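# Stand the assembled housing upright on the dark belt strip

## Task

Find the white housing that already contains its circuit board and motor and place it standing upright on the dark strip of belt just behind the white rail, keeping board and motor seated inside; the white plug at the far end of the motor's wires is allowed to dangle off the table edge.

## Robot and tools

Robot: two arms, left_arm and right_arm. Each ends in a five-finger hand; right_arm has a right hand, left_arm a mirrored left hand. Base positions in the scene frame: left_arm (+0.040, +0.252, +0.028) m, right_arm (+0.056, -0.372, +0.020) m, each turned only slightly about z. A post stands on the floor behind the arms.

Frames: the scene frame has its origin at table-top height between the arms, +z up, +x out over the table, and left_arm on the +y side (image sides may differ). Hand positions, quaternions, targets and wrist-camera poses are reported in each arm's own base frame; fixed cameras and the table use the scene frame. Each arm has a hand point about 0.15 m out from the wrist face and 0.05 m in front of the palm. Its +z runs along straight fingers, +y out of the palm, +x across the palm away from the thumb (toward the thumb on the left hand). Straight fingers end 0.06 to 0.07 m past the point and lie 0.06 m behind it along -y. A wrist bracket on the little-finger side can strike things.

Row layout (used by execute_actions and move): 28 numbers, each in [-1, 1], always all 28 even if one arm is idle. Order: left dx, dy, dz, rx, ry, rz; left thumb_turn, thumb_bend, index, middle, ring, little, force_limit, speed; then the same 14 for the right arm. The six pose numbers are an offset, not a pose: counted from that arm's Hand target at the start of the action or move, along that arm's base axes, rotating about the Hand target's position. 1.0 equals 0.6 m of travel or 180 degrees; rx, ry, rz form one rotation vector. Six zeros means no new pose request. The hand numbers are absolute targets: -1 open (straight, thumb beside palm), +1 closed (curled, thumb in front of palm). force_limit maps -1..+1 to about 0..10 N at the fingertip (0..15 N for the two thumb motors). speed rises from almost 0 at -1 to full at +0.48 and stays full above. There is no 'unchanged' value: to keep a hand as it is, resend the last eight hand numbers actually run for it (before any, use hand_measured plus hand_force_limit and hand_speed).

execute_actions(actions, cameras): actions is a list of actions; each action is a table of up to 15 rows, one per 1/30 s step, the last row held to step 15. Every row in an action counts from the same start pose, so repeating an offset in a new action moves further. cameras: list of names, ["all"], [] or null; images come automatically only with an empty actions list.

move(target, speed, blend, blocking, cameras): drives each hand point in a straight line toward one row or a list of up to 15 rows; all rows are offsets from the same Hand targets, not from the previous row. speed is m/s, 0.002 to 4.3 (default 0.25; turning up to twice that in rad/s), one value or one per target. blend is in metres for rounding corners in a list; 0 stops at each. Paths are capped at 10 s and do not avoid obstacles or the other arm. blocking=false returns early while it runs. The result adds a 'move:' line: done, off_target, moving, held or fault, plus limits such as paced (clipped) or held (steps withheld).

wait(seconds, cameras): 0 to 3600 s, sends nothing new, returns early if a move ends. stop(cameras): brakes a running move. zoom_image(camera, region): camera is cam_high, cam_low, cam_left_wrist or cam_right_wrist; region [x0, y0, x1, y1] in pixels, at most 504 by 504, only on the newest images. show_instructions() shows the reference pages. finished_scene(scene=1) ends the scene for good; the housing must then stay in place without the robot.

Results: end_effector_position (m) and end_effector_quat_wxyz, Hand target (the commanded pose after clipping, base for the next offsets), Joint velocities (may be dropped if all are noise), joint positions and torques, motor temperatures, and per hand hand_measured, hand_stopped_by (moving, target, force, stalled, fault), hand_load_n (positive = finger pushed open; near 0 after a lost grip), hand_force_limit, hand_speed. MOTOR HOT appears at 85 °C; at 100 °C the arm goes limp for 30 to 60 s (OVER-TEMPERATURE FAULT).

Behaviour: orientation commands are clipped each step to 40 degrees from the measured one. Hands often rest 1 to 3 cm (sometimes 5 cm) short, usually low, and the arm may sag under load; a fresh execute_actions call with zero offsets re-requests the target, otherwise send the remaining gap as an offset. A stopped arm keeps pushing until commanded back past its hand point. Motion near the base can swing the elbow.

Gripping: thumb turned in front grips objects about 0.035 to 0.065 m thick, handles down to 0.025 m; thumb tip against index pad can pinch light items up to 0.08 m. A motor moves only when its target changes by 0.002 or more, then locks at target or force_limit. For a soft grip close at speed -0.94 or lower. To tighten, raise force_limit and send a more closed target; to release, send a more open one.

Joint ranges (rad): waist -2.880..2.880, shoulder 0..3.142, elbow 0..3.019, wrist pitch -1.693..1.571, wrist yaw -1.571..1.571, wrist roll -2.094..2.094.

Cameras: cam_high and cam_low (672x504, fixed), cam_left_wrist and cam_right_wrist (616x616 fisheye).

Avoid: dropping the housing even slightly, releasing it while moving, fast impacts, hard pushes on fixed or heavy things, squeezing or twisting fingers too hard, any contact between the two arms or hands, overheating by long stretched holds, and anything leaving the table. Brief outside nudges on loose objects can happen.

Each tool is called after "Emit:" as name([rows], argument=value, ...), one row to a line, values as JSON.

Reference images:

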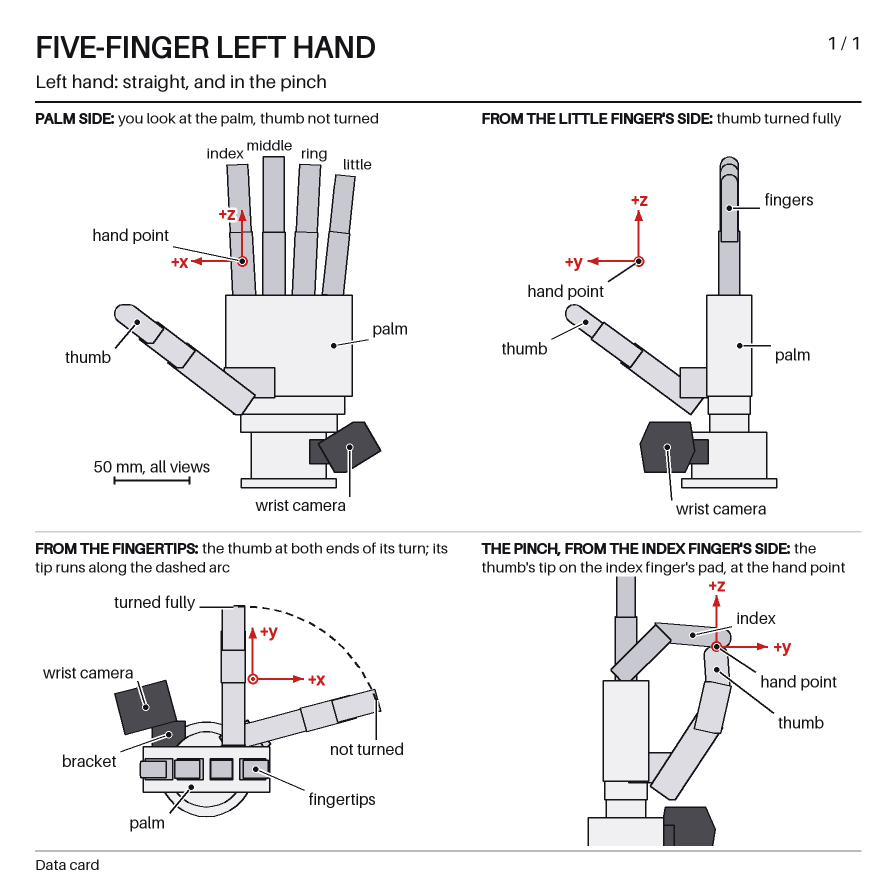

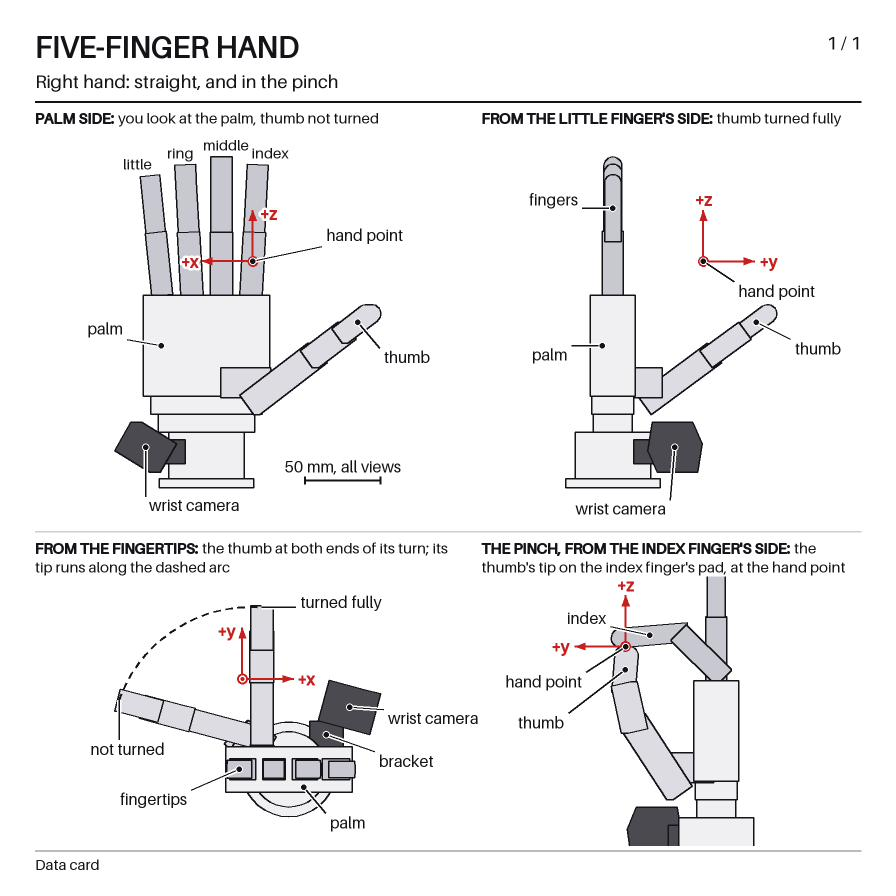

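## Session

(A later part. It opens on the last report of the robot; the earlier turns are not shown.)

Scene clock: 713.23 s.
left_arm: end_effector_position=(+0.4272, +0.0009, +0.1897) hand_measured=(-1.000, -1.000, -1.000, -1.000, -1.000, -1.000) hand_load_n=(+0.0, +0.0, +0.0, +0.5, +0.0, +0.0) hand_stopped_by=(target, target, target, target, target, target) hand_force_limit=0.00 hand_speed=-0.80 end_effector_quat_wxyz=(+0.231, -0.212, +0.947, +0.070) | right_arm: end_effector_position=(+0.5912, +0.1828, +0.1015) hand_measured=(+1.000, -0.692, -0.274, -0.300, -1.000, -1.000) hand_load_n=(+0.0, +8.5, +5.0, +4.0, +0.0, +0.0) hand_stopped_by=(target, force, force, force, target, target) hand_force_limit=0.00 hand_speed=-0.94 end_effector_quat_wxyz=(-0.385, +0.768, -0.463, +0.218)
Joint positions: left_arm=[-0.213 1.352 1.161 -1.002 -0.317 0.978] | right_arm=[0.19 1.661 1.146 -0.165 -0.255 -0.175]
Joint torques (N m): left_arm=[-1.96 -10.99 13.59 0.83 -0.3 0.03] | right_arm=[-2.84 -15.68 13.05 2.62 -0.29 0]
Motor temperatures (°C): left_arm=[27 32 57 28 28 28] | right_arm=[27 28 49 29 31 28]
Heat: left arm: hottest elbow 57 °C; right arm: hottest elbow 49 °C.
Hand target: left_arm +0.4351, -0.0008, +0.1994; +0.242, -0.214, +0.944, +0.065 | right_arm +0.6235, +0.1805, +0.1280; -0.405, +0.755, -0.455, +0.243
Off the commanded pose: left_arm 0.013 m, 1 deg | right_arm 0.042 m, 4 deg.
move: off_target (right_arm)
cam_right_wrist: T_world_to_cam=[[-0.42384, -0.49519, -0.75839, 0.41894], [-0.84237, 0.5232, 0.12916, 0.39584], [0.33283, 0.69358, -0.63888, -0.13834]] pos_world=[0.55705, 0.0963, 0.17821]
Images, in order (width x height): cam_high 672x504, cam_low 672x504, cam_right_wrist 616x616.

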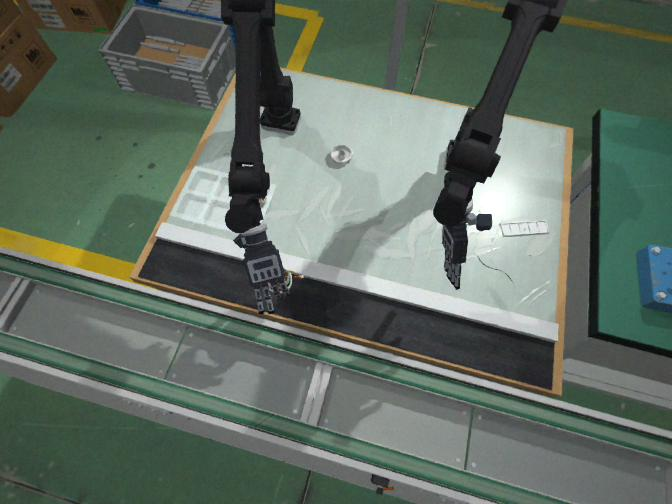

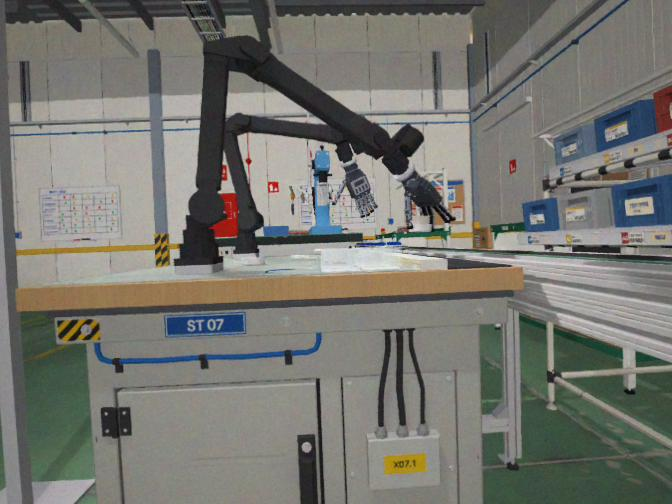

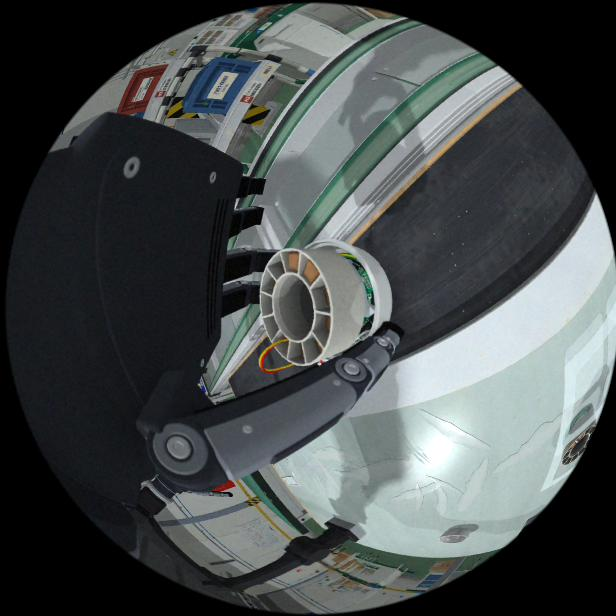

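Emit:
move(target=[0,0,0,0,0,0,-1,-1,-1,-1,-1,-1,0,-0.8,0,0,0,0,0,0,1,-0.65,-0.15,-0.15,-0.7,0.5,0,-0.7], cameras=["cam_right_wrist","cam_low"])

Emit:
zoom_image(camera="cam_right_wrist", region=[360, 60, 616, 316])

Emit:
zoom_image(camera="cam_right_wrist", region=[200, 180, 450, 430])

Scene clock: 784.63 s.
left_arm: end_effector_position=(+0.4272, +0.0009, +0.1897) hand_measured=(-1.000, -1.000, -1.000, -1.000, -1.000, -1.000) hand_load_n=(+0.0, +0.0, +0.0, +0.0, +0.0, +0.0) hand_stopped_by=(target, target, target, target, target, target) hand_force_limit=0.00 hand_speed=-0.80 end_effector_quat_wxyz=(+0.231, -0.212, +0.947, +0.070) | right_arm: end_effector_position=(+0.5912, +0.1828, +0.1015) hand_measured=(+1.000, -0.692, -0.274, -0.300, -0.700, +0.500) hand_load_n=(+0.0, +8.5, +5.0, +4.0, +0.0, +0.0) hand_stopped_by=(target, force, force, force, target, target) hand_force_limit=0.00 hand_speed=-0.70 end_effector_quat_wxyz=(-0.385, +0.768, -0.463, +0.218)
Joint positions: left_arm=[-0.213 1.352 1.161 -1.002 -0.317 0.978] | right_arm=[0.19 1.661 1.146 -0.165 -0.255 -0.175]
Joint torques (N m): left_arm=[-1.73 -10.93 13.56 0.85 -0.3 0.04] | right_arm=[-2.73 -15.62 12.97 2.7 -0.27 -0.02]
Motor temperatures (°C): left_arm=[27 32 58 28 28 28] | right_arm=[27 30 54 29 31 28]
Heat: left arm: hottest elbow 58 °C; right arm: hottest elbow 54 °C.
Hand target: left_arm +0.4351, -0.0008, +0.1994; +0.242, -0.214, +0.944, +0.065 | right_arm +0.6235, +0.1805, +0.1280; -0.405, +0.755, -0.455, +0.243
Off the commanded pose: left_arm 0.013 m, 1 deg | right_arm 0.042 m, 4 deg.
move: done
cam_right_wrist: T_world_to_cam=[[-0.42384, -0.49519, -0.75839, 0.41894], [-0.84237, 0.5232, 0.12916, 0.39584], [0.33283, 0.69358, -0.63888, -0.13834]] pos_world=[0.55705, 0.0963, 0.17821]
Images, in order (width x height): cam_low 672x504, cam_right_wrist 616x616.

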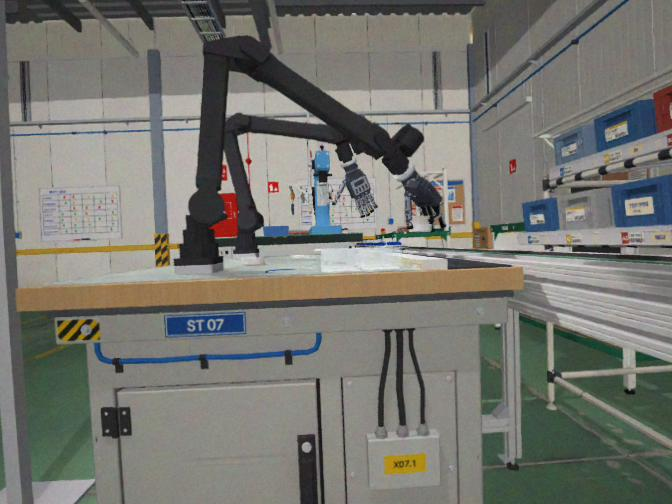

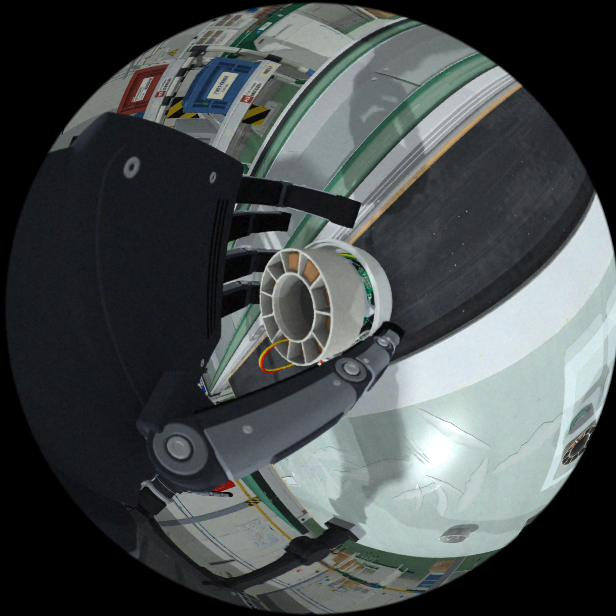

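Scaled by 1.969 from the camera's image (finer frame: 880x880).

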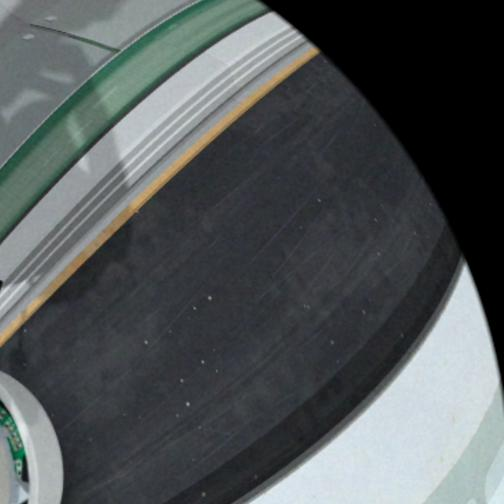

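Scaled by 2.016 from the camera's image (finer frame: 880x880).

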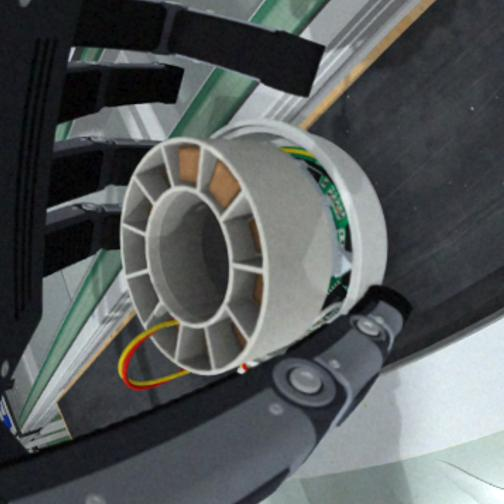

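Emit:
move(target=[0,0,0,0,0,0,-1,-1,-1,-1,-1,-1,0,-0.8,0,0,-0.1,0,0,0,1,-0.65,-0.15,-0.15,-0.7,0.5,0,-0.7], speed=0.06, cameras=["cam_low","cam_right_wrist","cam_high"])

Emit:
zoom_image(camera="cam_low", region=[370, 190, 470, 290])

Emit:
zoom_image(camera="cam_right_wrist", region=[200, 180, 450, 430])

Emit:
zoom_image(camera="cam_high", region=[200, 220, 320, 340])

Scene clock: 802.13 s.
left_arm: end_effector_position=(+0.4272, +0.0009, +0.1897) hand_measured=(-1.000, -1.000, -1.000, -1.000, -1.000, -1.000) hand_load_n=(+0.0, +0.0, +0.0, +0.0, +0.0, +0.0) hand_stopped_by=(target, target, target, target, target, target) hand_force_limit=0.00 hand_speed=-0.80 end_effector_quat_wxyz=(+0.231, -0.212, +0.947, +0.070) | right_arm: end_effector_position=(+0.6180, +0.1880, +0.0720) hand_measured=(+1.000, -0.692, -0.274, -0.300, -0.700, +0.500) hand_load_n=(+0.0, +8.5, +5.0, +4.0, +0.0, +0.0) hand_stopped_by=(target, force, force, force, target, target) hand_force_limit=0.00 hand_speed=-0.70 end_effector_quat_wxyz=(-0.403, +0.759, -0.452, +0.238)
Joint positions: left_arm=[-0.213 1.352 1.161 -1.002 -0.317 0.978] | right_arm=[0.19 1.75 1.146 -0.014 -0.256 -0.175]
Joint torques (N m): left_arm=[-1.9 -10.87 13.55 0.88 -0.3 0.04] | right_arm=[-2.61 -16.67 7.72 2.77 -0.23 -0.01]
Motor temperatures (°C): left_arm=[27 32 58 28 28 28] | right_arm=[27 30 54 29 31 28]
Heat: left arm: hottest elbow 58 °C; right arm: hottest elbow 54 °C.
Hand target: left_arm +0.4351, -0.0008, +0.1994; +0.242, -0.214, +0.944, +0.065 | right_arm +0.6234, +0.1806, +0.0680; -0.405, +0.755, -0.455, +0.243
Off the commanded pose: left_arm 0.013 m, 1 deg | right_arm 0.010 m, 1 deg.
move: done
cam_right_wrist: T_world_to_cam=[[-0.37709, -0.48617, -0.78832, 0.3822], [-0.84899, 0.52163, 0.08441, 0.42702], [0.37017, 0.7011, -0.60945, -0.19627]] pos_world=[0.57931, 0.10067, 0.14563]
Images, in order (width x height): cam_high 672x504, cam_low 672x504, cam_right_wrist 616x616.

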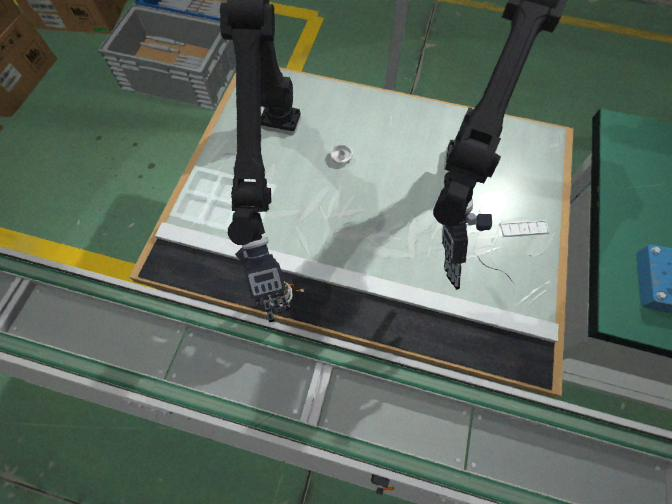

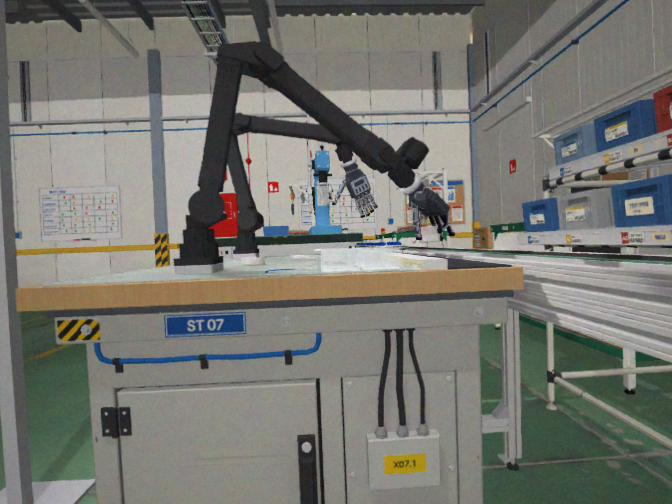

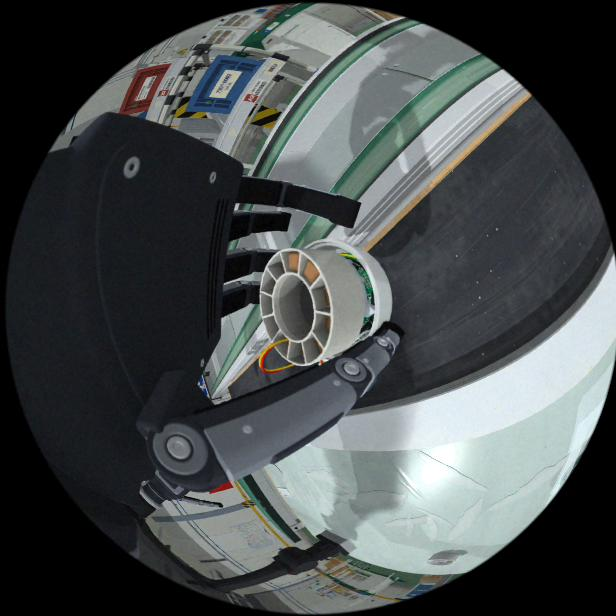

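Scaled by 5.040 from the camera's image (finer frame: 960x720).

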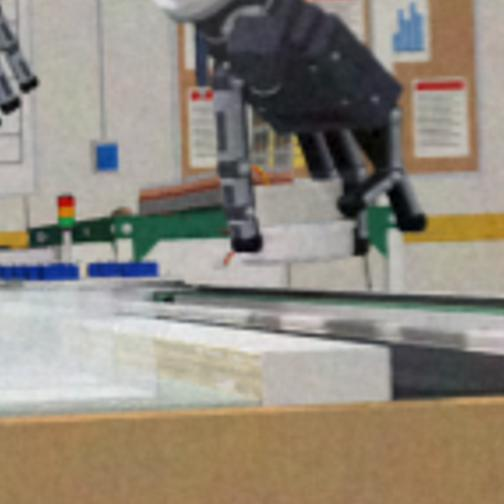

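Scaled by 2.016 from the camera's image (finer frame: 880x880).

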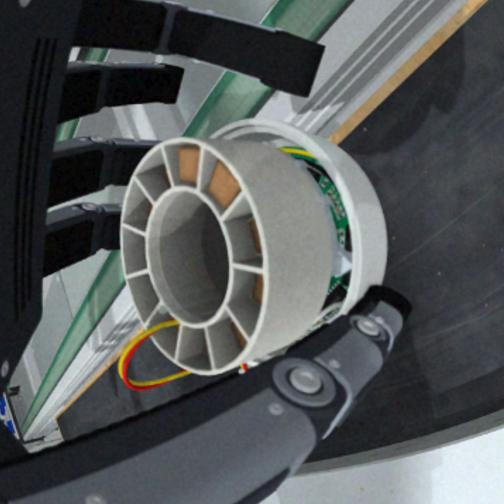

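Scaled by 4.200 from the camera's image (finer frame: 960x720).

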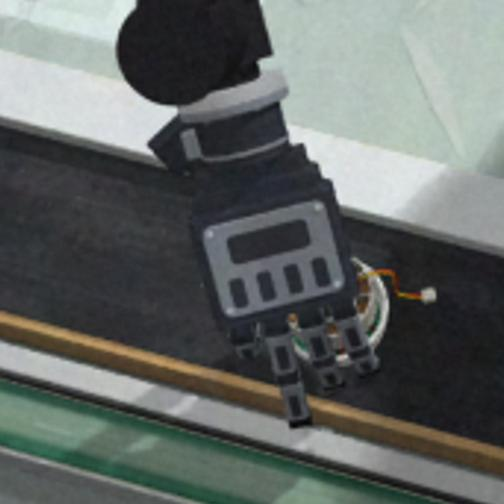

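Emit:
move(target=[0,0,0,0,0,0,-1,-1,-1,-1,-1,-1,0,-0.8,-0.044,-0.006,-0.038,-0.0093,0.0164,0,1,-0.65,-0.15,-0.15,-0.7,0.5,0,-0.7], speed=0.04, cameras=["cam_low","cam_right_wrist","cam_high"])

Emit:
zoom_image(camera="cam_low", region=[370, 190, 470, 290])

Emit:
zoom_image(camera="cam_high", region=[200, 220, 320, 340])

Scene clock: 825.47 s.
left_arm: end_effector_position=(+0.4272, +0.0009, +0.1897) hand_measured=(-1.000, -1.000, -1.000, -1.000, -1.000, -1.000) hand_load_n=(+0.0, +0.0, +0.0, +0.0, +0.0, +0.0) hand_stopped_by=(target, target, target, target, target, target) hand_force_limit=0.00 hand_speed=-0.80 end_effector_quat_wxyz=(+0.231, -0.212, +0.947, +0.070) | right_arm: end_effector_position=(+0.5976, +0.1809, +0.0468) hand_measured=(+1.000, -0.692, -0.274, -0.300, -0.700, +0.500) hand_load_n=(+0.0, +8.0, +5.0, +4.0, +0.0, +0.0) hand_stopped_by=(target, force, force, force, target, target) hand_force_limit=0.00 hand_speed=-0.70 end_effector_quat_wxyz=(-0.383, +0.767, -0.462, +0.227)
Joint positions: left_arm=[-0.213 1.352 1.161 -1.002 -0.317 0.978] | right_arm=[0.19 1.75 1.094 -0.014 -0.241 -0.181]
Joint torques (N m): left_arm=[-1.96 -10.81 13.5 0.87 -0.31 0.04] | right_arm=[-2.02 -17.49 7.04 2.26 -0.1 -0.06]
Motor temperatures (°C): left_arm=[27 32 59 28 28 28] | right_arm=[27 31 49 29 31 28]
Heat: left arm: hottest elbow 59 °C; right arm: hottest elbow 49 °C.
Hand target: left_arm +0.4351, -0.0008, +0.1994; +0.242, -0.214, +0.944, +0.065 | right_arm +0.5970, +0.1769, +0.0452; -0.382, +0.767, -0.461, +0.230
Off the commanded pose: left_arm 0.013 m, 1 deg | right_arm 0.004 m, 0 deg.
move: done
cam_right_wrist: T_world_to_cam=[[-0.41716, -0.50058, -0.75855, 0.37628], [-0.84004, 0.53092, 0.11161, 0.40728], [0.34686, 0.68377, -0.64199, -0.18051]] pos_world=[0.56171, 0.09555, 0.12409]
Images, in order (width x height): cam_high 672x504, cam_low 672x504, cam_right_wrist 616x616.

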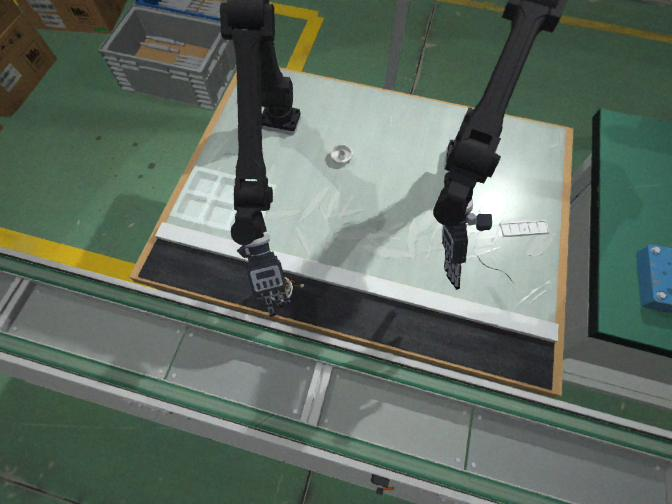

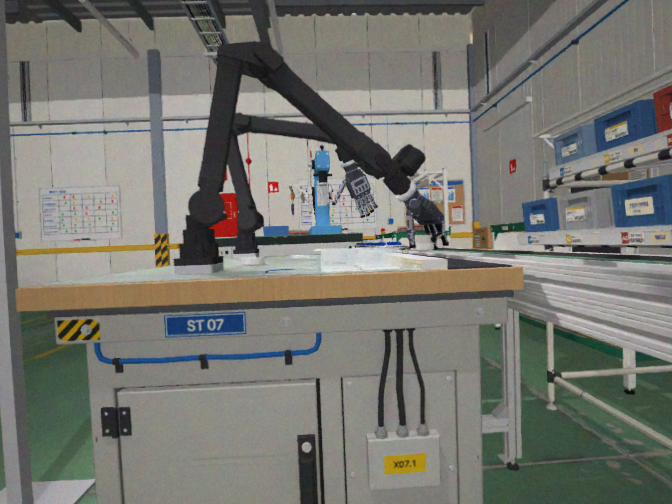

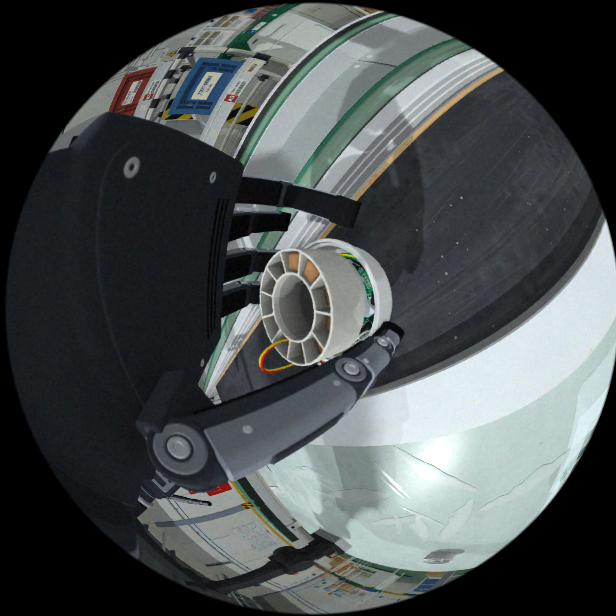

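Scaled by 5.040 from the camera's image (finer frame: 960x720).

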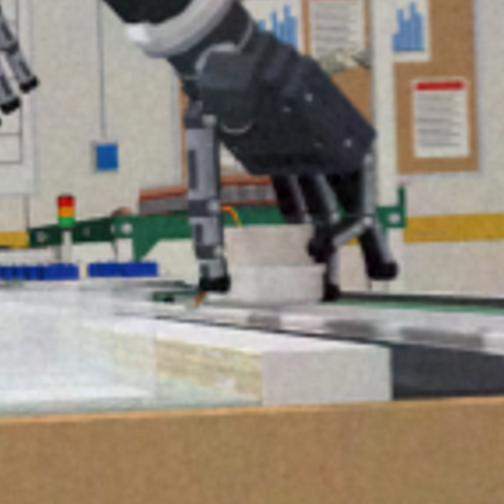

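Scaled by 4.200 from the camera's image (finer frame: 960x720).

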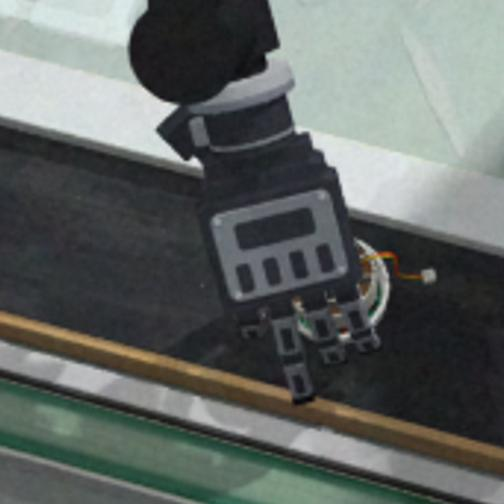

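Emit:
move(target=[0,0,0,0,0,0,-1,-1,-1,-1,-1,-1,0,-0.8,-0.006,0,-0.035,0,0,0,1,-0.65,-0.15,-0.15,-0.7,0.5,0,-0.7], speed=0.03, cameras=["cam_low","cam_right_wrist","cam_high"])

Emit:
zoom_image(camera="cam_low", region=[370, 190, 470, 290])

Emit:
zoom_image(camera="cam_right_wrist", region=[200, 180, 450, 430])

Scene clock: 848.43 s.
left_arm: end_effector_position=(+0.4272, +0.0009, +0.1897) hand_measured=(-1.000, -1.000, -1.000, -1.000, -1.000, -1.000) hand_load_n=(+0.0, +0.0, +0.0, +0.0, +0.0, +0.0) hand_stopped_by=(target, target, target, target, target, target) hand_force_limit=0.00 hand_speed=-0.80 end_effector_quat_wxyz=(+0.231, -0.212, +0.947, +0.070) | right_arm: end_effector_position=(+0.5925, +0.1797, +0.0312) hand_measured=(+1.000, -0.692, -0.274, -0.300, -0.700, +0.500) hand_load_n=(+0.0, +8.0, +5.0, +4.0, +0.0, +0.0) hand_stopped_by=(target, force, force, force, target, target) hand_force_limit=0.00 hand_speed=-0.70 end_effector_quat_wxyz=(-0.383, +0.767, -0.462, +0.228)
Joint positions: left_arm=[-0.213 1.352 1.161 -1.002 -0.317 0.978] | right_arm=[0.19 1.766 1.065 0.031 -0.24 -0.181]
Joint torques (N m): left_arm=[-1.85 -10.93 13.61 0.84 -0.29 0.04] | right_arm=[-2.02 -16.15 6.87 2.77 -0.09 -0.05]
Motor temperatures (°C): left_arm=[27 32 59 28 28 28] | right_arm=[27 32 46 29 31 28]
Heat: left arm: hottest elbow 59 °C; right arm: hottest elbow 46 °C.
Hand target: left_arm +0.4351, -0.0008, +0.1994; +0.242, -0.214, +0.944, +0.065 | right_arm +0.5934, +0.1769, +0.0241; -0.382, +0.767, -0.461, +0.230
Off the commanded pose: left_arm 0.013 m, 1 deg | right_arm 0.008 m, 0 deg.
move: done
cam_right_wrist: T_world_to_cam=[[-0.41756, -0.50102, -0.75804, 0.36197], [-0.83968, 0.53158, 0.11119, 0.4051], [0.34725, 0.68294, -0.64266, -0.18807]] pos_world=[0.55661, 0.09445, 0.10849]
Images, in order (width x height): cam_high 672x504, cam_low 672x504, cam_right_wrist 616x616.

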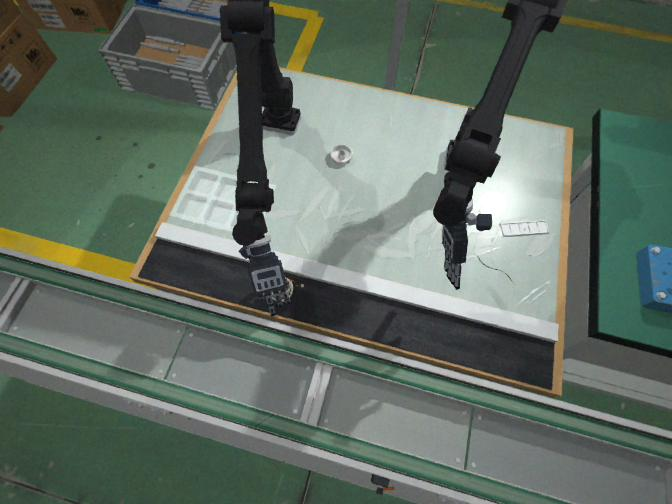

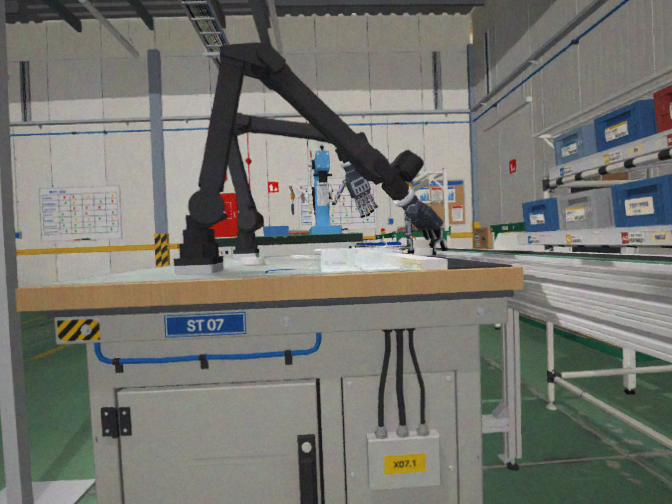

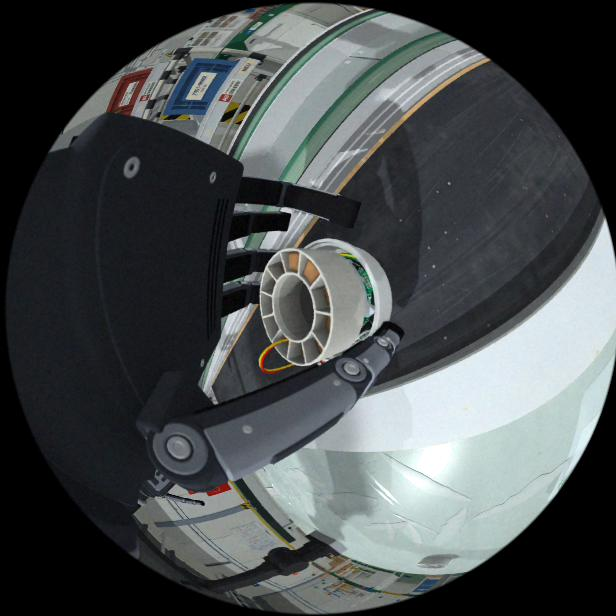

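Scaled by 5.040 from the camera's image (finer frame: 960x720).

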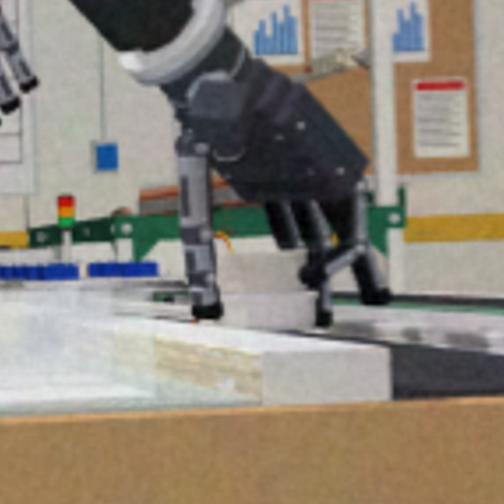

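Scaled by 2.016 from the camera's image (finer frame: 880x880).

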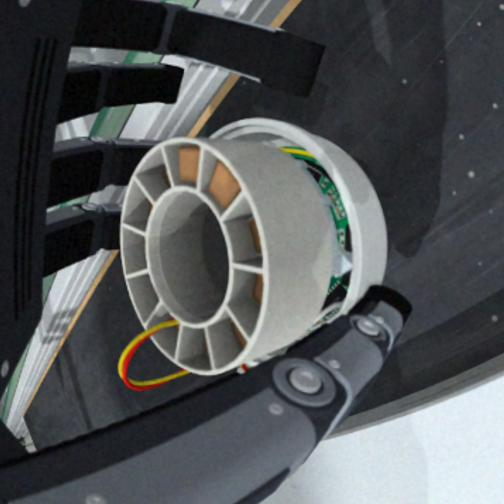

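Emit:
move(target=[0,0,0,0,0,0,-1,-1,-1,-1,-1,-1,0,-0.8,0,0,-0.013,0,0,0,1,-0.65,-0.15,-0.15,-0.7,0.5,0,-0.7], speed=0.02, cameras=["cam_low","cam_right_wrist"])

Emit:
zoom_image(camera="cam_low", region=[370, 190, 470, 290])

Scene clock: 856.93 s.
left_arm: end_effector_position=(+0.4272, +0.0009, +0.1897) hand_measured=(-1.000, -1.000, -1.000, -1.000, -1.000, -1.000) hand_load_n=(+0.0, +0.0, +0.0, +0.0, +0.5, +0.0) hand_stopped_by=(target, target, target, target, target, target) hand_force_limit=0.00 hand_speed=-0.80 end_effector_quat_wxyz=(+0.231, -0.212, +0.947, +0.070) | right_arm: end_effector_position=(+0.5927, +0.1797, +0.0239) hand_measured=(+1.000, -0.692, -0.274, -0.300, -0.700, +0.500) hand_load_n=(+0.0, +8.0, +5.0, +4.0, +0.0, +0.0) hand_stopped_by=(target, force, force, force, target, target) hand_force_limit=0.00 hand_speed=-0.70 end_effector_quat_wxyz=(-0.383, +0.767, -0.462, +0.228)
Joint positions: left_arm=[-0.213 1.352 1.161 -1.002 -0.317 0.978] | right_arm=[0.19 1.779 1.059 0.051 -0.24 -0.181]
Joint torques (N m): left_arm=[-1.9 -10.81 13.56 0.81 -0.3 0.03] | right_arm=[-1.9 -16.21 6.69 2.82 -0.11 -0.03]
Motor temperatures (°C): left_arm=[27 32 59 28 28 28] | right_arm=[27 31 45 29 31 28]
Heat: left arm: hottest elbow 59 °C; right arm: hottest elbow 45 °C.
Hand target: left_arm +0.4351, -0.0008, +0.1994; +0.242, -0.214, +0.944, +0.065 | right_arm +0.5934, +0.1769, +0.0164; -0.382, +0.767, -0.461, +0.230
Off the commanded pose: left_arm 0.013 m, 1 deg | right_arm 0.008 m, 0 deg.
move: done
cam_right_wrist: T_world_to_cam=[[-0.41699, -0.50098, -0.75838, 0.35625], [-0.83975, 0.53159, 0.11057, 0.40605], [0.34776, 0.68296, -0.64237, -0.19318]] pos_world=[0.55671, 0.09455, 0.10118]

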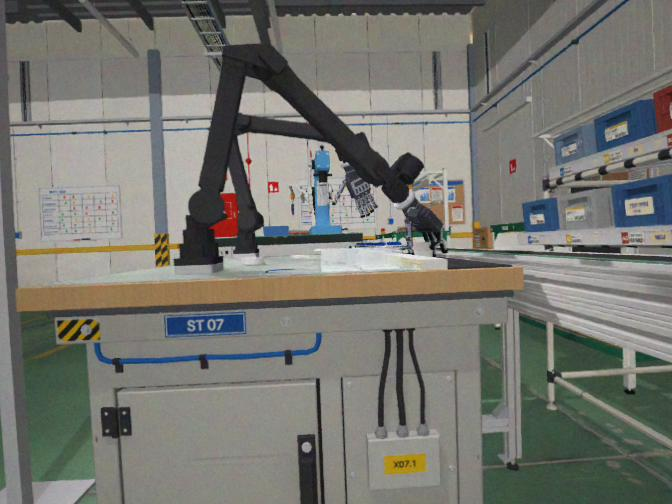

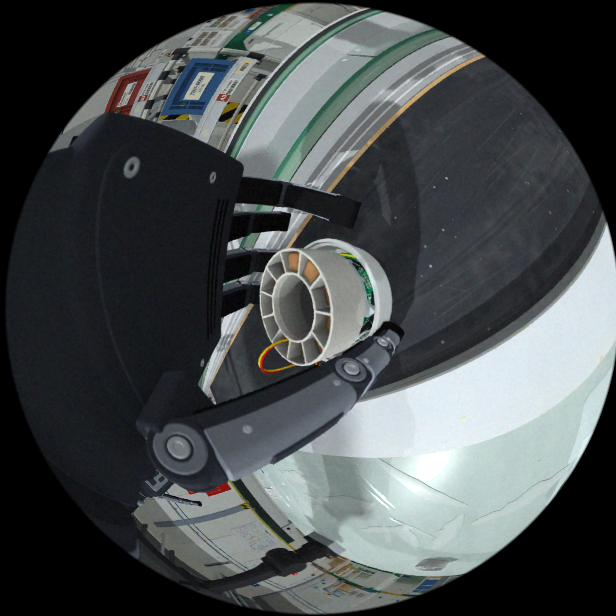

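Scaled by 5.040 from the camera's image (finer frame: 960x720).

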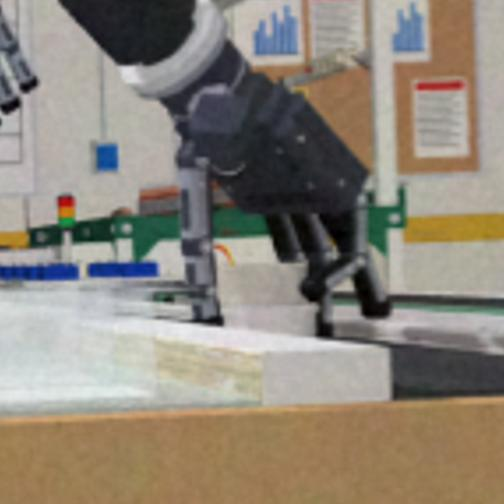

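Emit:
move(target=[0,0,0,0,0,0,-1,-1,-1,-1,-1,-1,0,-0.8,0,0,-0.0075,0,0,0,1,-0.65,-0.15,-0.15,-0.7,0.5,0,-0.7], speed=0.02)

Emit:
move(target=[0,0,0,0,0,0,-1,-1,-1,-1,-1,-1,0,-0.8,0,0,-0.005,0,0,0,1,-0.65,-0.15,-0.15,-0.7,0.5,0,-0.7], speed=0.02, cameras=["cam_low","cam_right_wrist","cam_high"])

Emit:
zoom_image(camera="cam_low", region=[390, 210, 470, 290])

Emit:
zoom_image(camera="cam_right_wrist", region=[200, 180, 450, 430])

Scene clock: 871.97 s.
left_arm: end_effector_position=(+0.4272, +0.0009, +0.1897) hand_measured=(-1.000, -1.000, -1.000, -1.000, -1.000, -1.000) hand_load_n=(+0.0, +0.0, +0.0, +0.0, +0.0, +0.0) hand_stopped_by=(target, target, target, target, target, target) hand_force_limit=0.00 hand_speed=-0.80 end_effector_quat_wxyz=(+0.231, -0.212, +0.947, +0.070) | right_arm: end_effector_position=(+0.5947, +0.1801, +0.0233) hand_measured=(+1.000, -0.692, -0.274, -0.300, -0.700, +0.500) hand_load_n=(+0.5, +8.5, +5.0, +4.0, +0.0, +0.0) hand_stopped_by=(target, force, force, force, target, target) hand_force_limit=0.00 hand_speed=-0.70 end_effector_quat_wxyz=(-0.385, +0.766, -0.460, +0.230)
Joint positions: left_arm=[-0.213 1.352 1.161 -1.002 -0.317 0.978] | right_arm=[0.19 1.784 1.059 0.062 -0.24 -0.181]
Joint torques (N m): left_arm=[-2.02 -10.81 13.6 0.88 -0.31 0.03] | right_arm=[-2.14 -15.68 6.53 2.63 -0.1 -0.06]
Motor temperatures (°C): left_arm=[27 32 59 28 28 28] | right_arm=[27 31 44 29 30 28]
Heat: left arm: hottest elbow 59 °C; right arm: hottest elbow 44 °C.
Hand target: left_arm +0.4351, -0.0008, +0.1994; +0.242, -0.214, +0.944, +0.065 | right_arm +0.5933, +0.1769, +0.0118; -0.382, +0.767, -0.461, +0.230
Off the commanded pose: left_arm 0.013 m, 1 deg | right_arm 0.012 m, 0 deg.
move: off_target (right_arm)

Scene clock: 872.47 s.
left_arm: end_effector_position=(+0.4272, +0.0009, +0.1897) hand_measured=(-1.000, -1.000, -1.000, -1.000, -1.000, -1.000) hand_load_n=(+0.0, +0.0, +0.0, +0.0, +0.0, +0.0) hand_stopped_by=(target, target, target, target, target, target) hand_force_limit=0.00 hand_speed=-0.80 end_effector_quat_wxyz=(+0.231, -0.212, +0.947, +0.070) | right_arm: end_effector_position=(+0.5962, +0.1804, +0.0233) hand_measured=(+1.000, -0.692, -0.274, -0.300, -0.700, +0.500) hand_load_n=(+0.5, +8.0, +5.0, +4.0, +0.0, +0.0) hand_stopped_by=(target, force, force, force, target, target) hand_force_limit=0.00 hand_speed=-0.70 end_effector_quat_wxyz=(-0.387, +0.765, -0.459, +0.233)
Joint positions: left_arm=[-0.213 1.352 1.161 -1.002 -0.317 0.978] | right_arm=[0.19 1.786 1.059 0.071 -0.24 -0.181]
Joint torques (N m): left_arm=[-1.79 -10.87 13.55 0.83 -0.3 0.03] | right_arm=[-1.9 -15.68 6.26 2.59 -0.09 -0.05]
Motor temperatures (°C): left_arm=[27 32 59 28 28 28] | right_arm=[27 31 44 29 30 28]
Heat: left arm: hottest elbow 59 °C; right arm: hottest elbow 44 °C.
Hand target: left_arm +0.4351, -0.0008, +0.1994; +0.242, -0.214, +0.944, +0.065 | right_arm +0.5934, +0.1769, +0.0090; -0.382, +0.767, -0.461, +0.230
Off the commanded pose: left_arm 0.013 m, 1 deg | right_arm 0.015 m, 1 deg.
move: off_target (right_arm)
cam_right_wrist: T_world_to_cam=[[-0.40669, -0.49896, -0.76527, 0.35127], [-0.8412, 0.53128, 0.10065, 0.40987], [0.35635, 0.68467, -0.6358, -0.20072]] pos_world=[0.55917, 0.09494, 0.09995]
Images, in order (width x height): cam_high 672x504, cam_low 672x504, cam_right_wrist 616x616.

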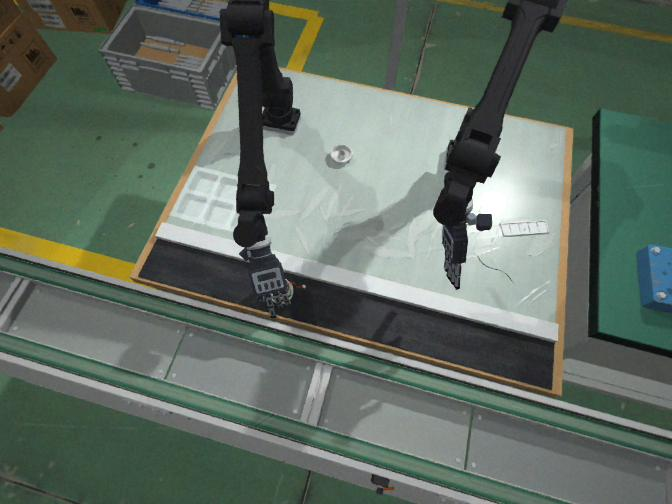

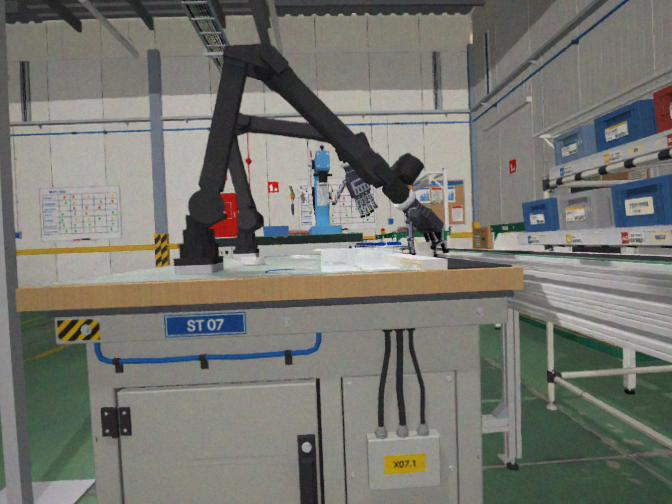

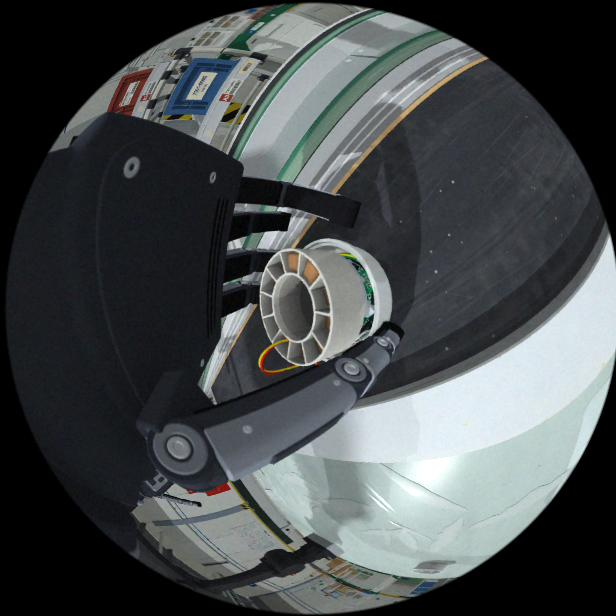

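Scaled by 6.300 from the camera's image (finer frame: 960x720).

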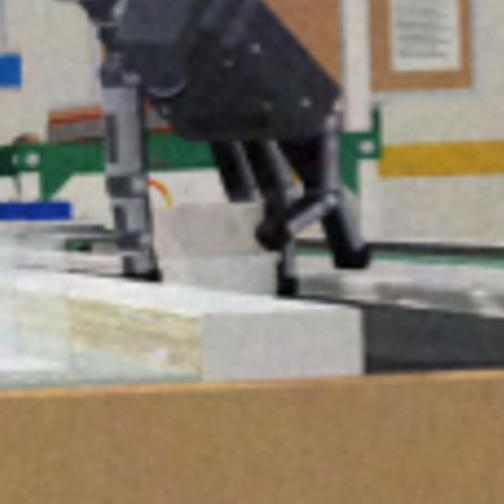

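Scaled by 2.016 from the camera's image (finer frame: 880x880).

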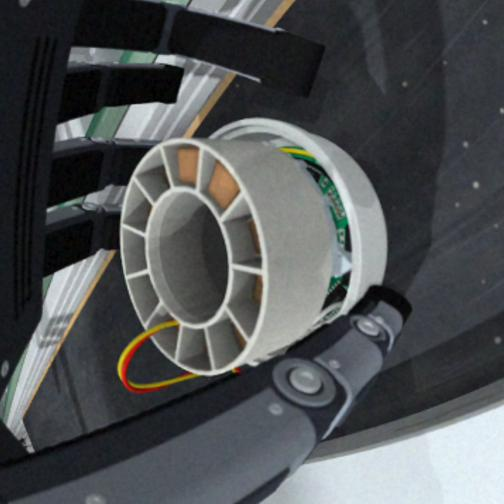

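Emit:
zoom_image(camera="cam_high", region=[240, 250, 330, 340])

Emit:
zoom_image(camera="cam_right_wrist", region=[330, 200, 460, 400])

Scaled by 5.600 from the camera's image (finer frame: 960x720).

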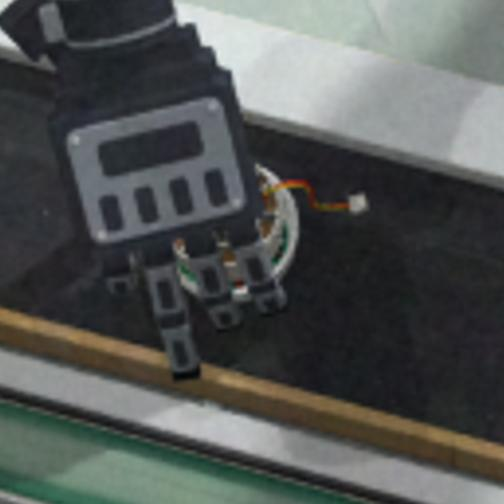

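Scaled by 2.520 from the camera's image (finer frame: 880x880).

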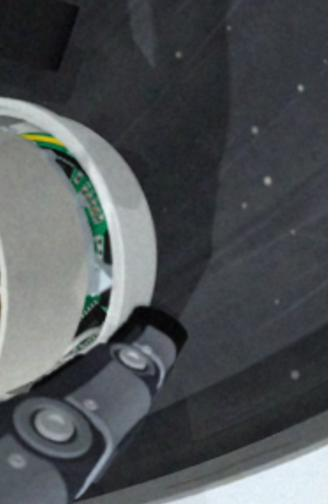

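Emit:
zoom_image(camera="cam_low", region=[420, 230, 540, 320])

Emit:
zoom_image(camera="cam_right_wrist", region=[200, 160, 400, 360])

Scaled by 4.200 from the camera's image (finer frame: 960x720).

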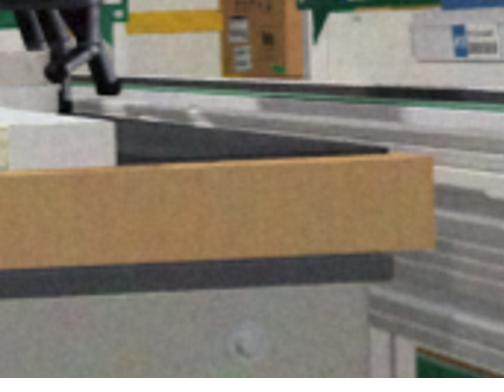

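Scaled by 2.520 from the camera's image (finer frame: 880x880).

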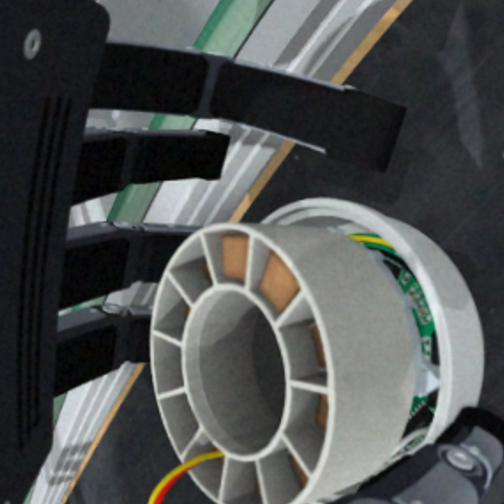

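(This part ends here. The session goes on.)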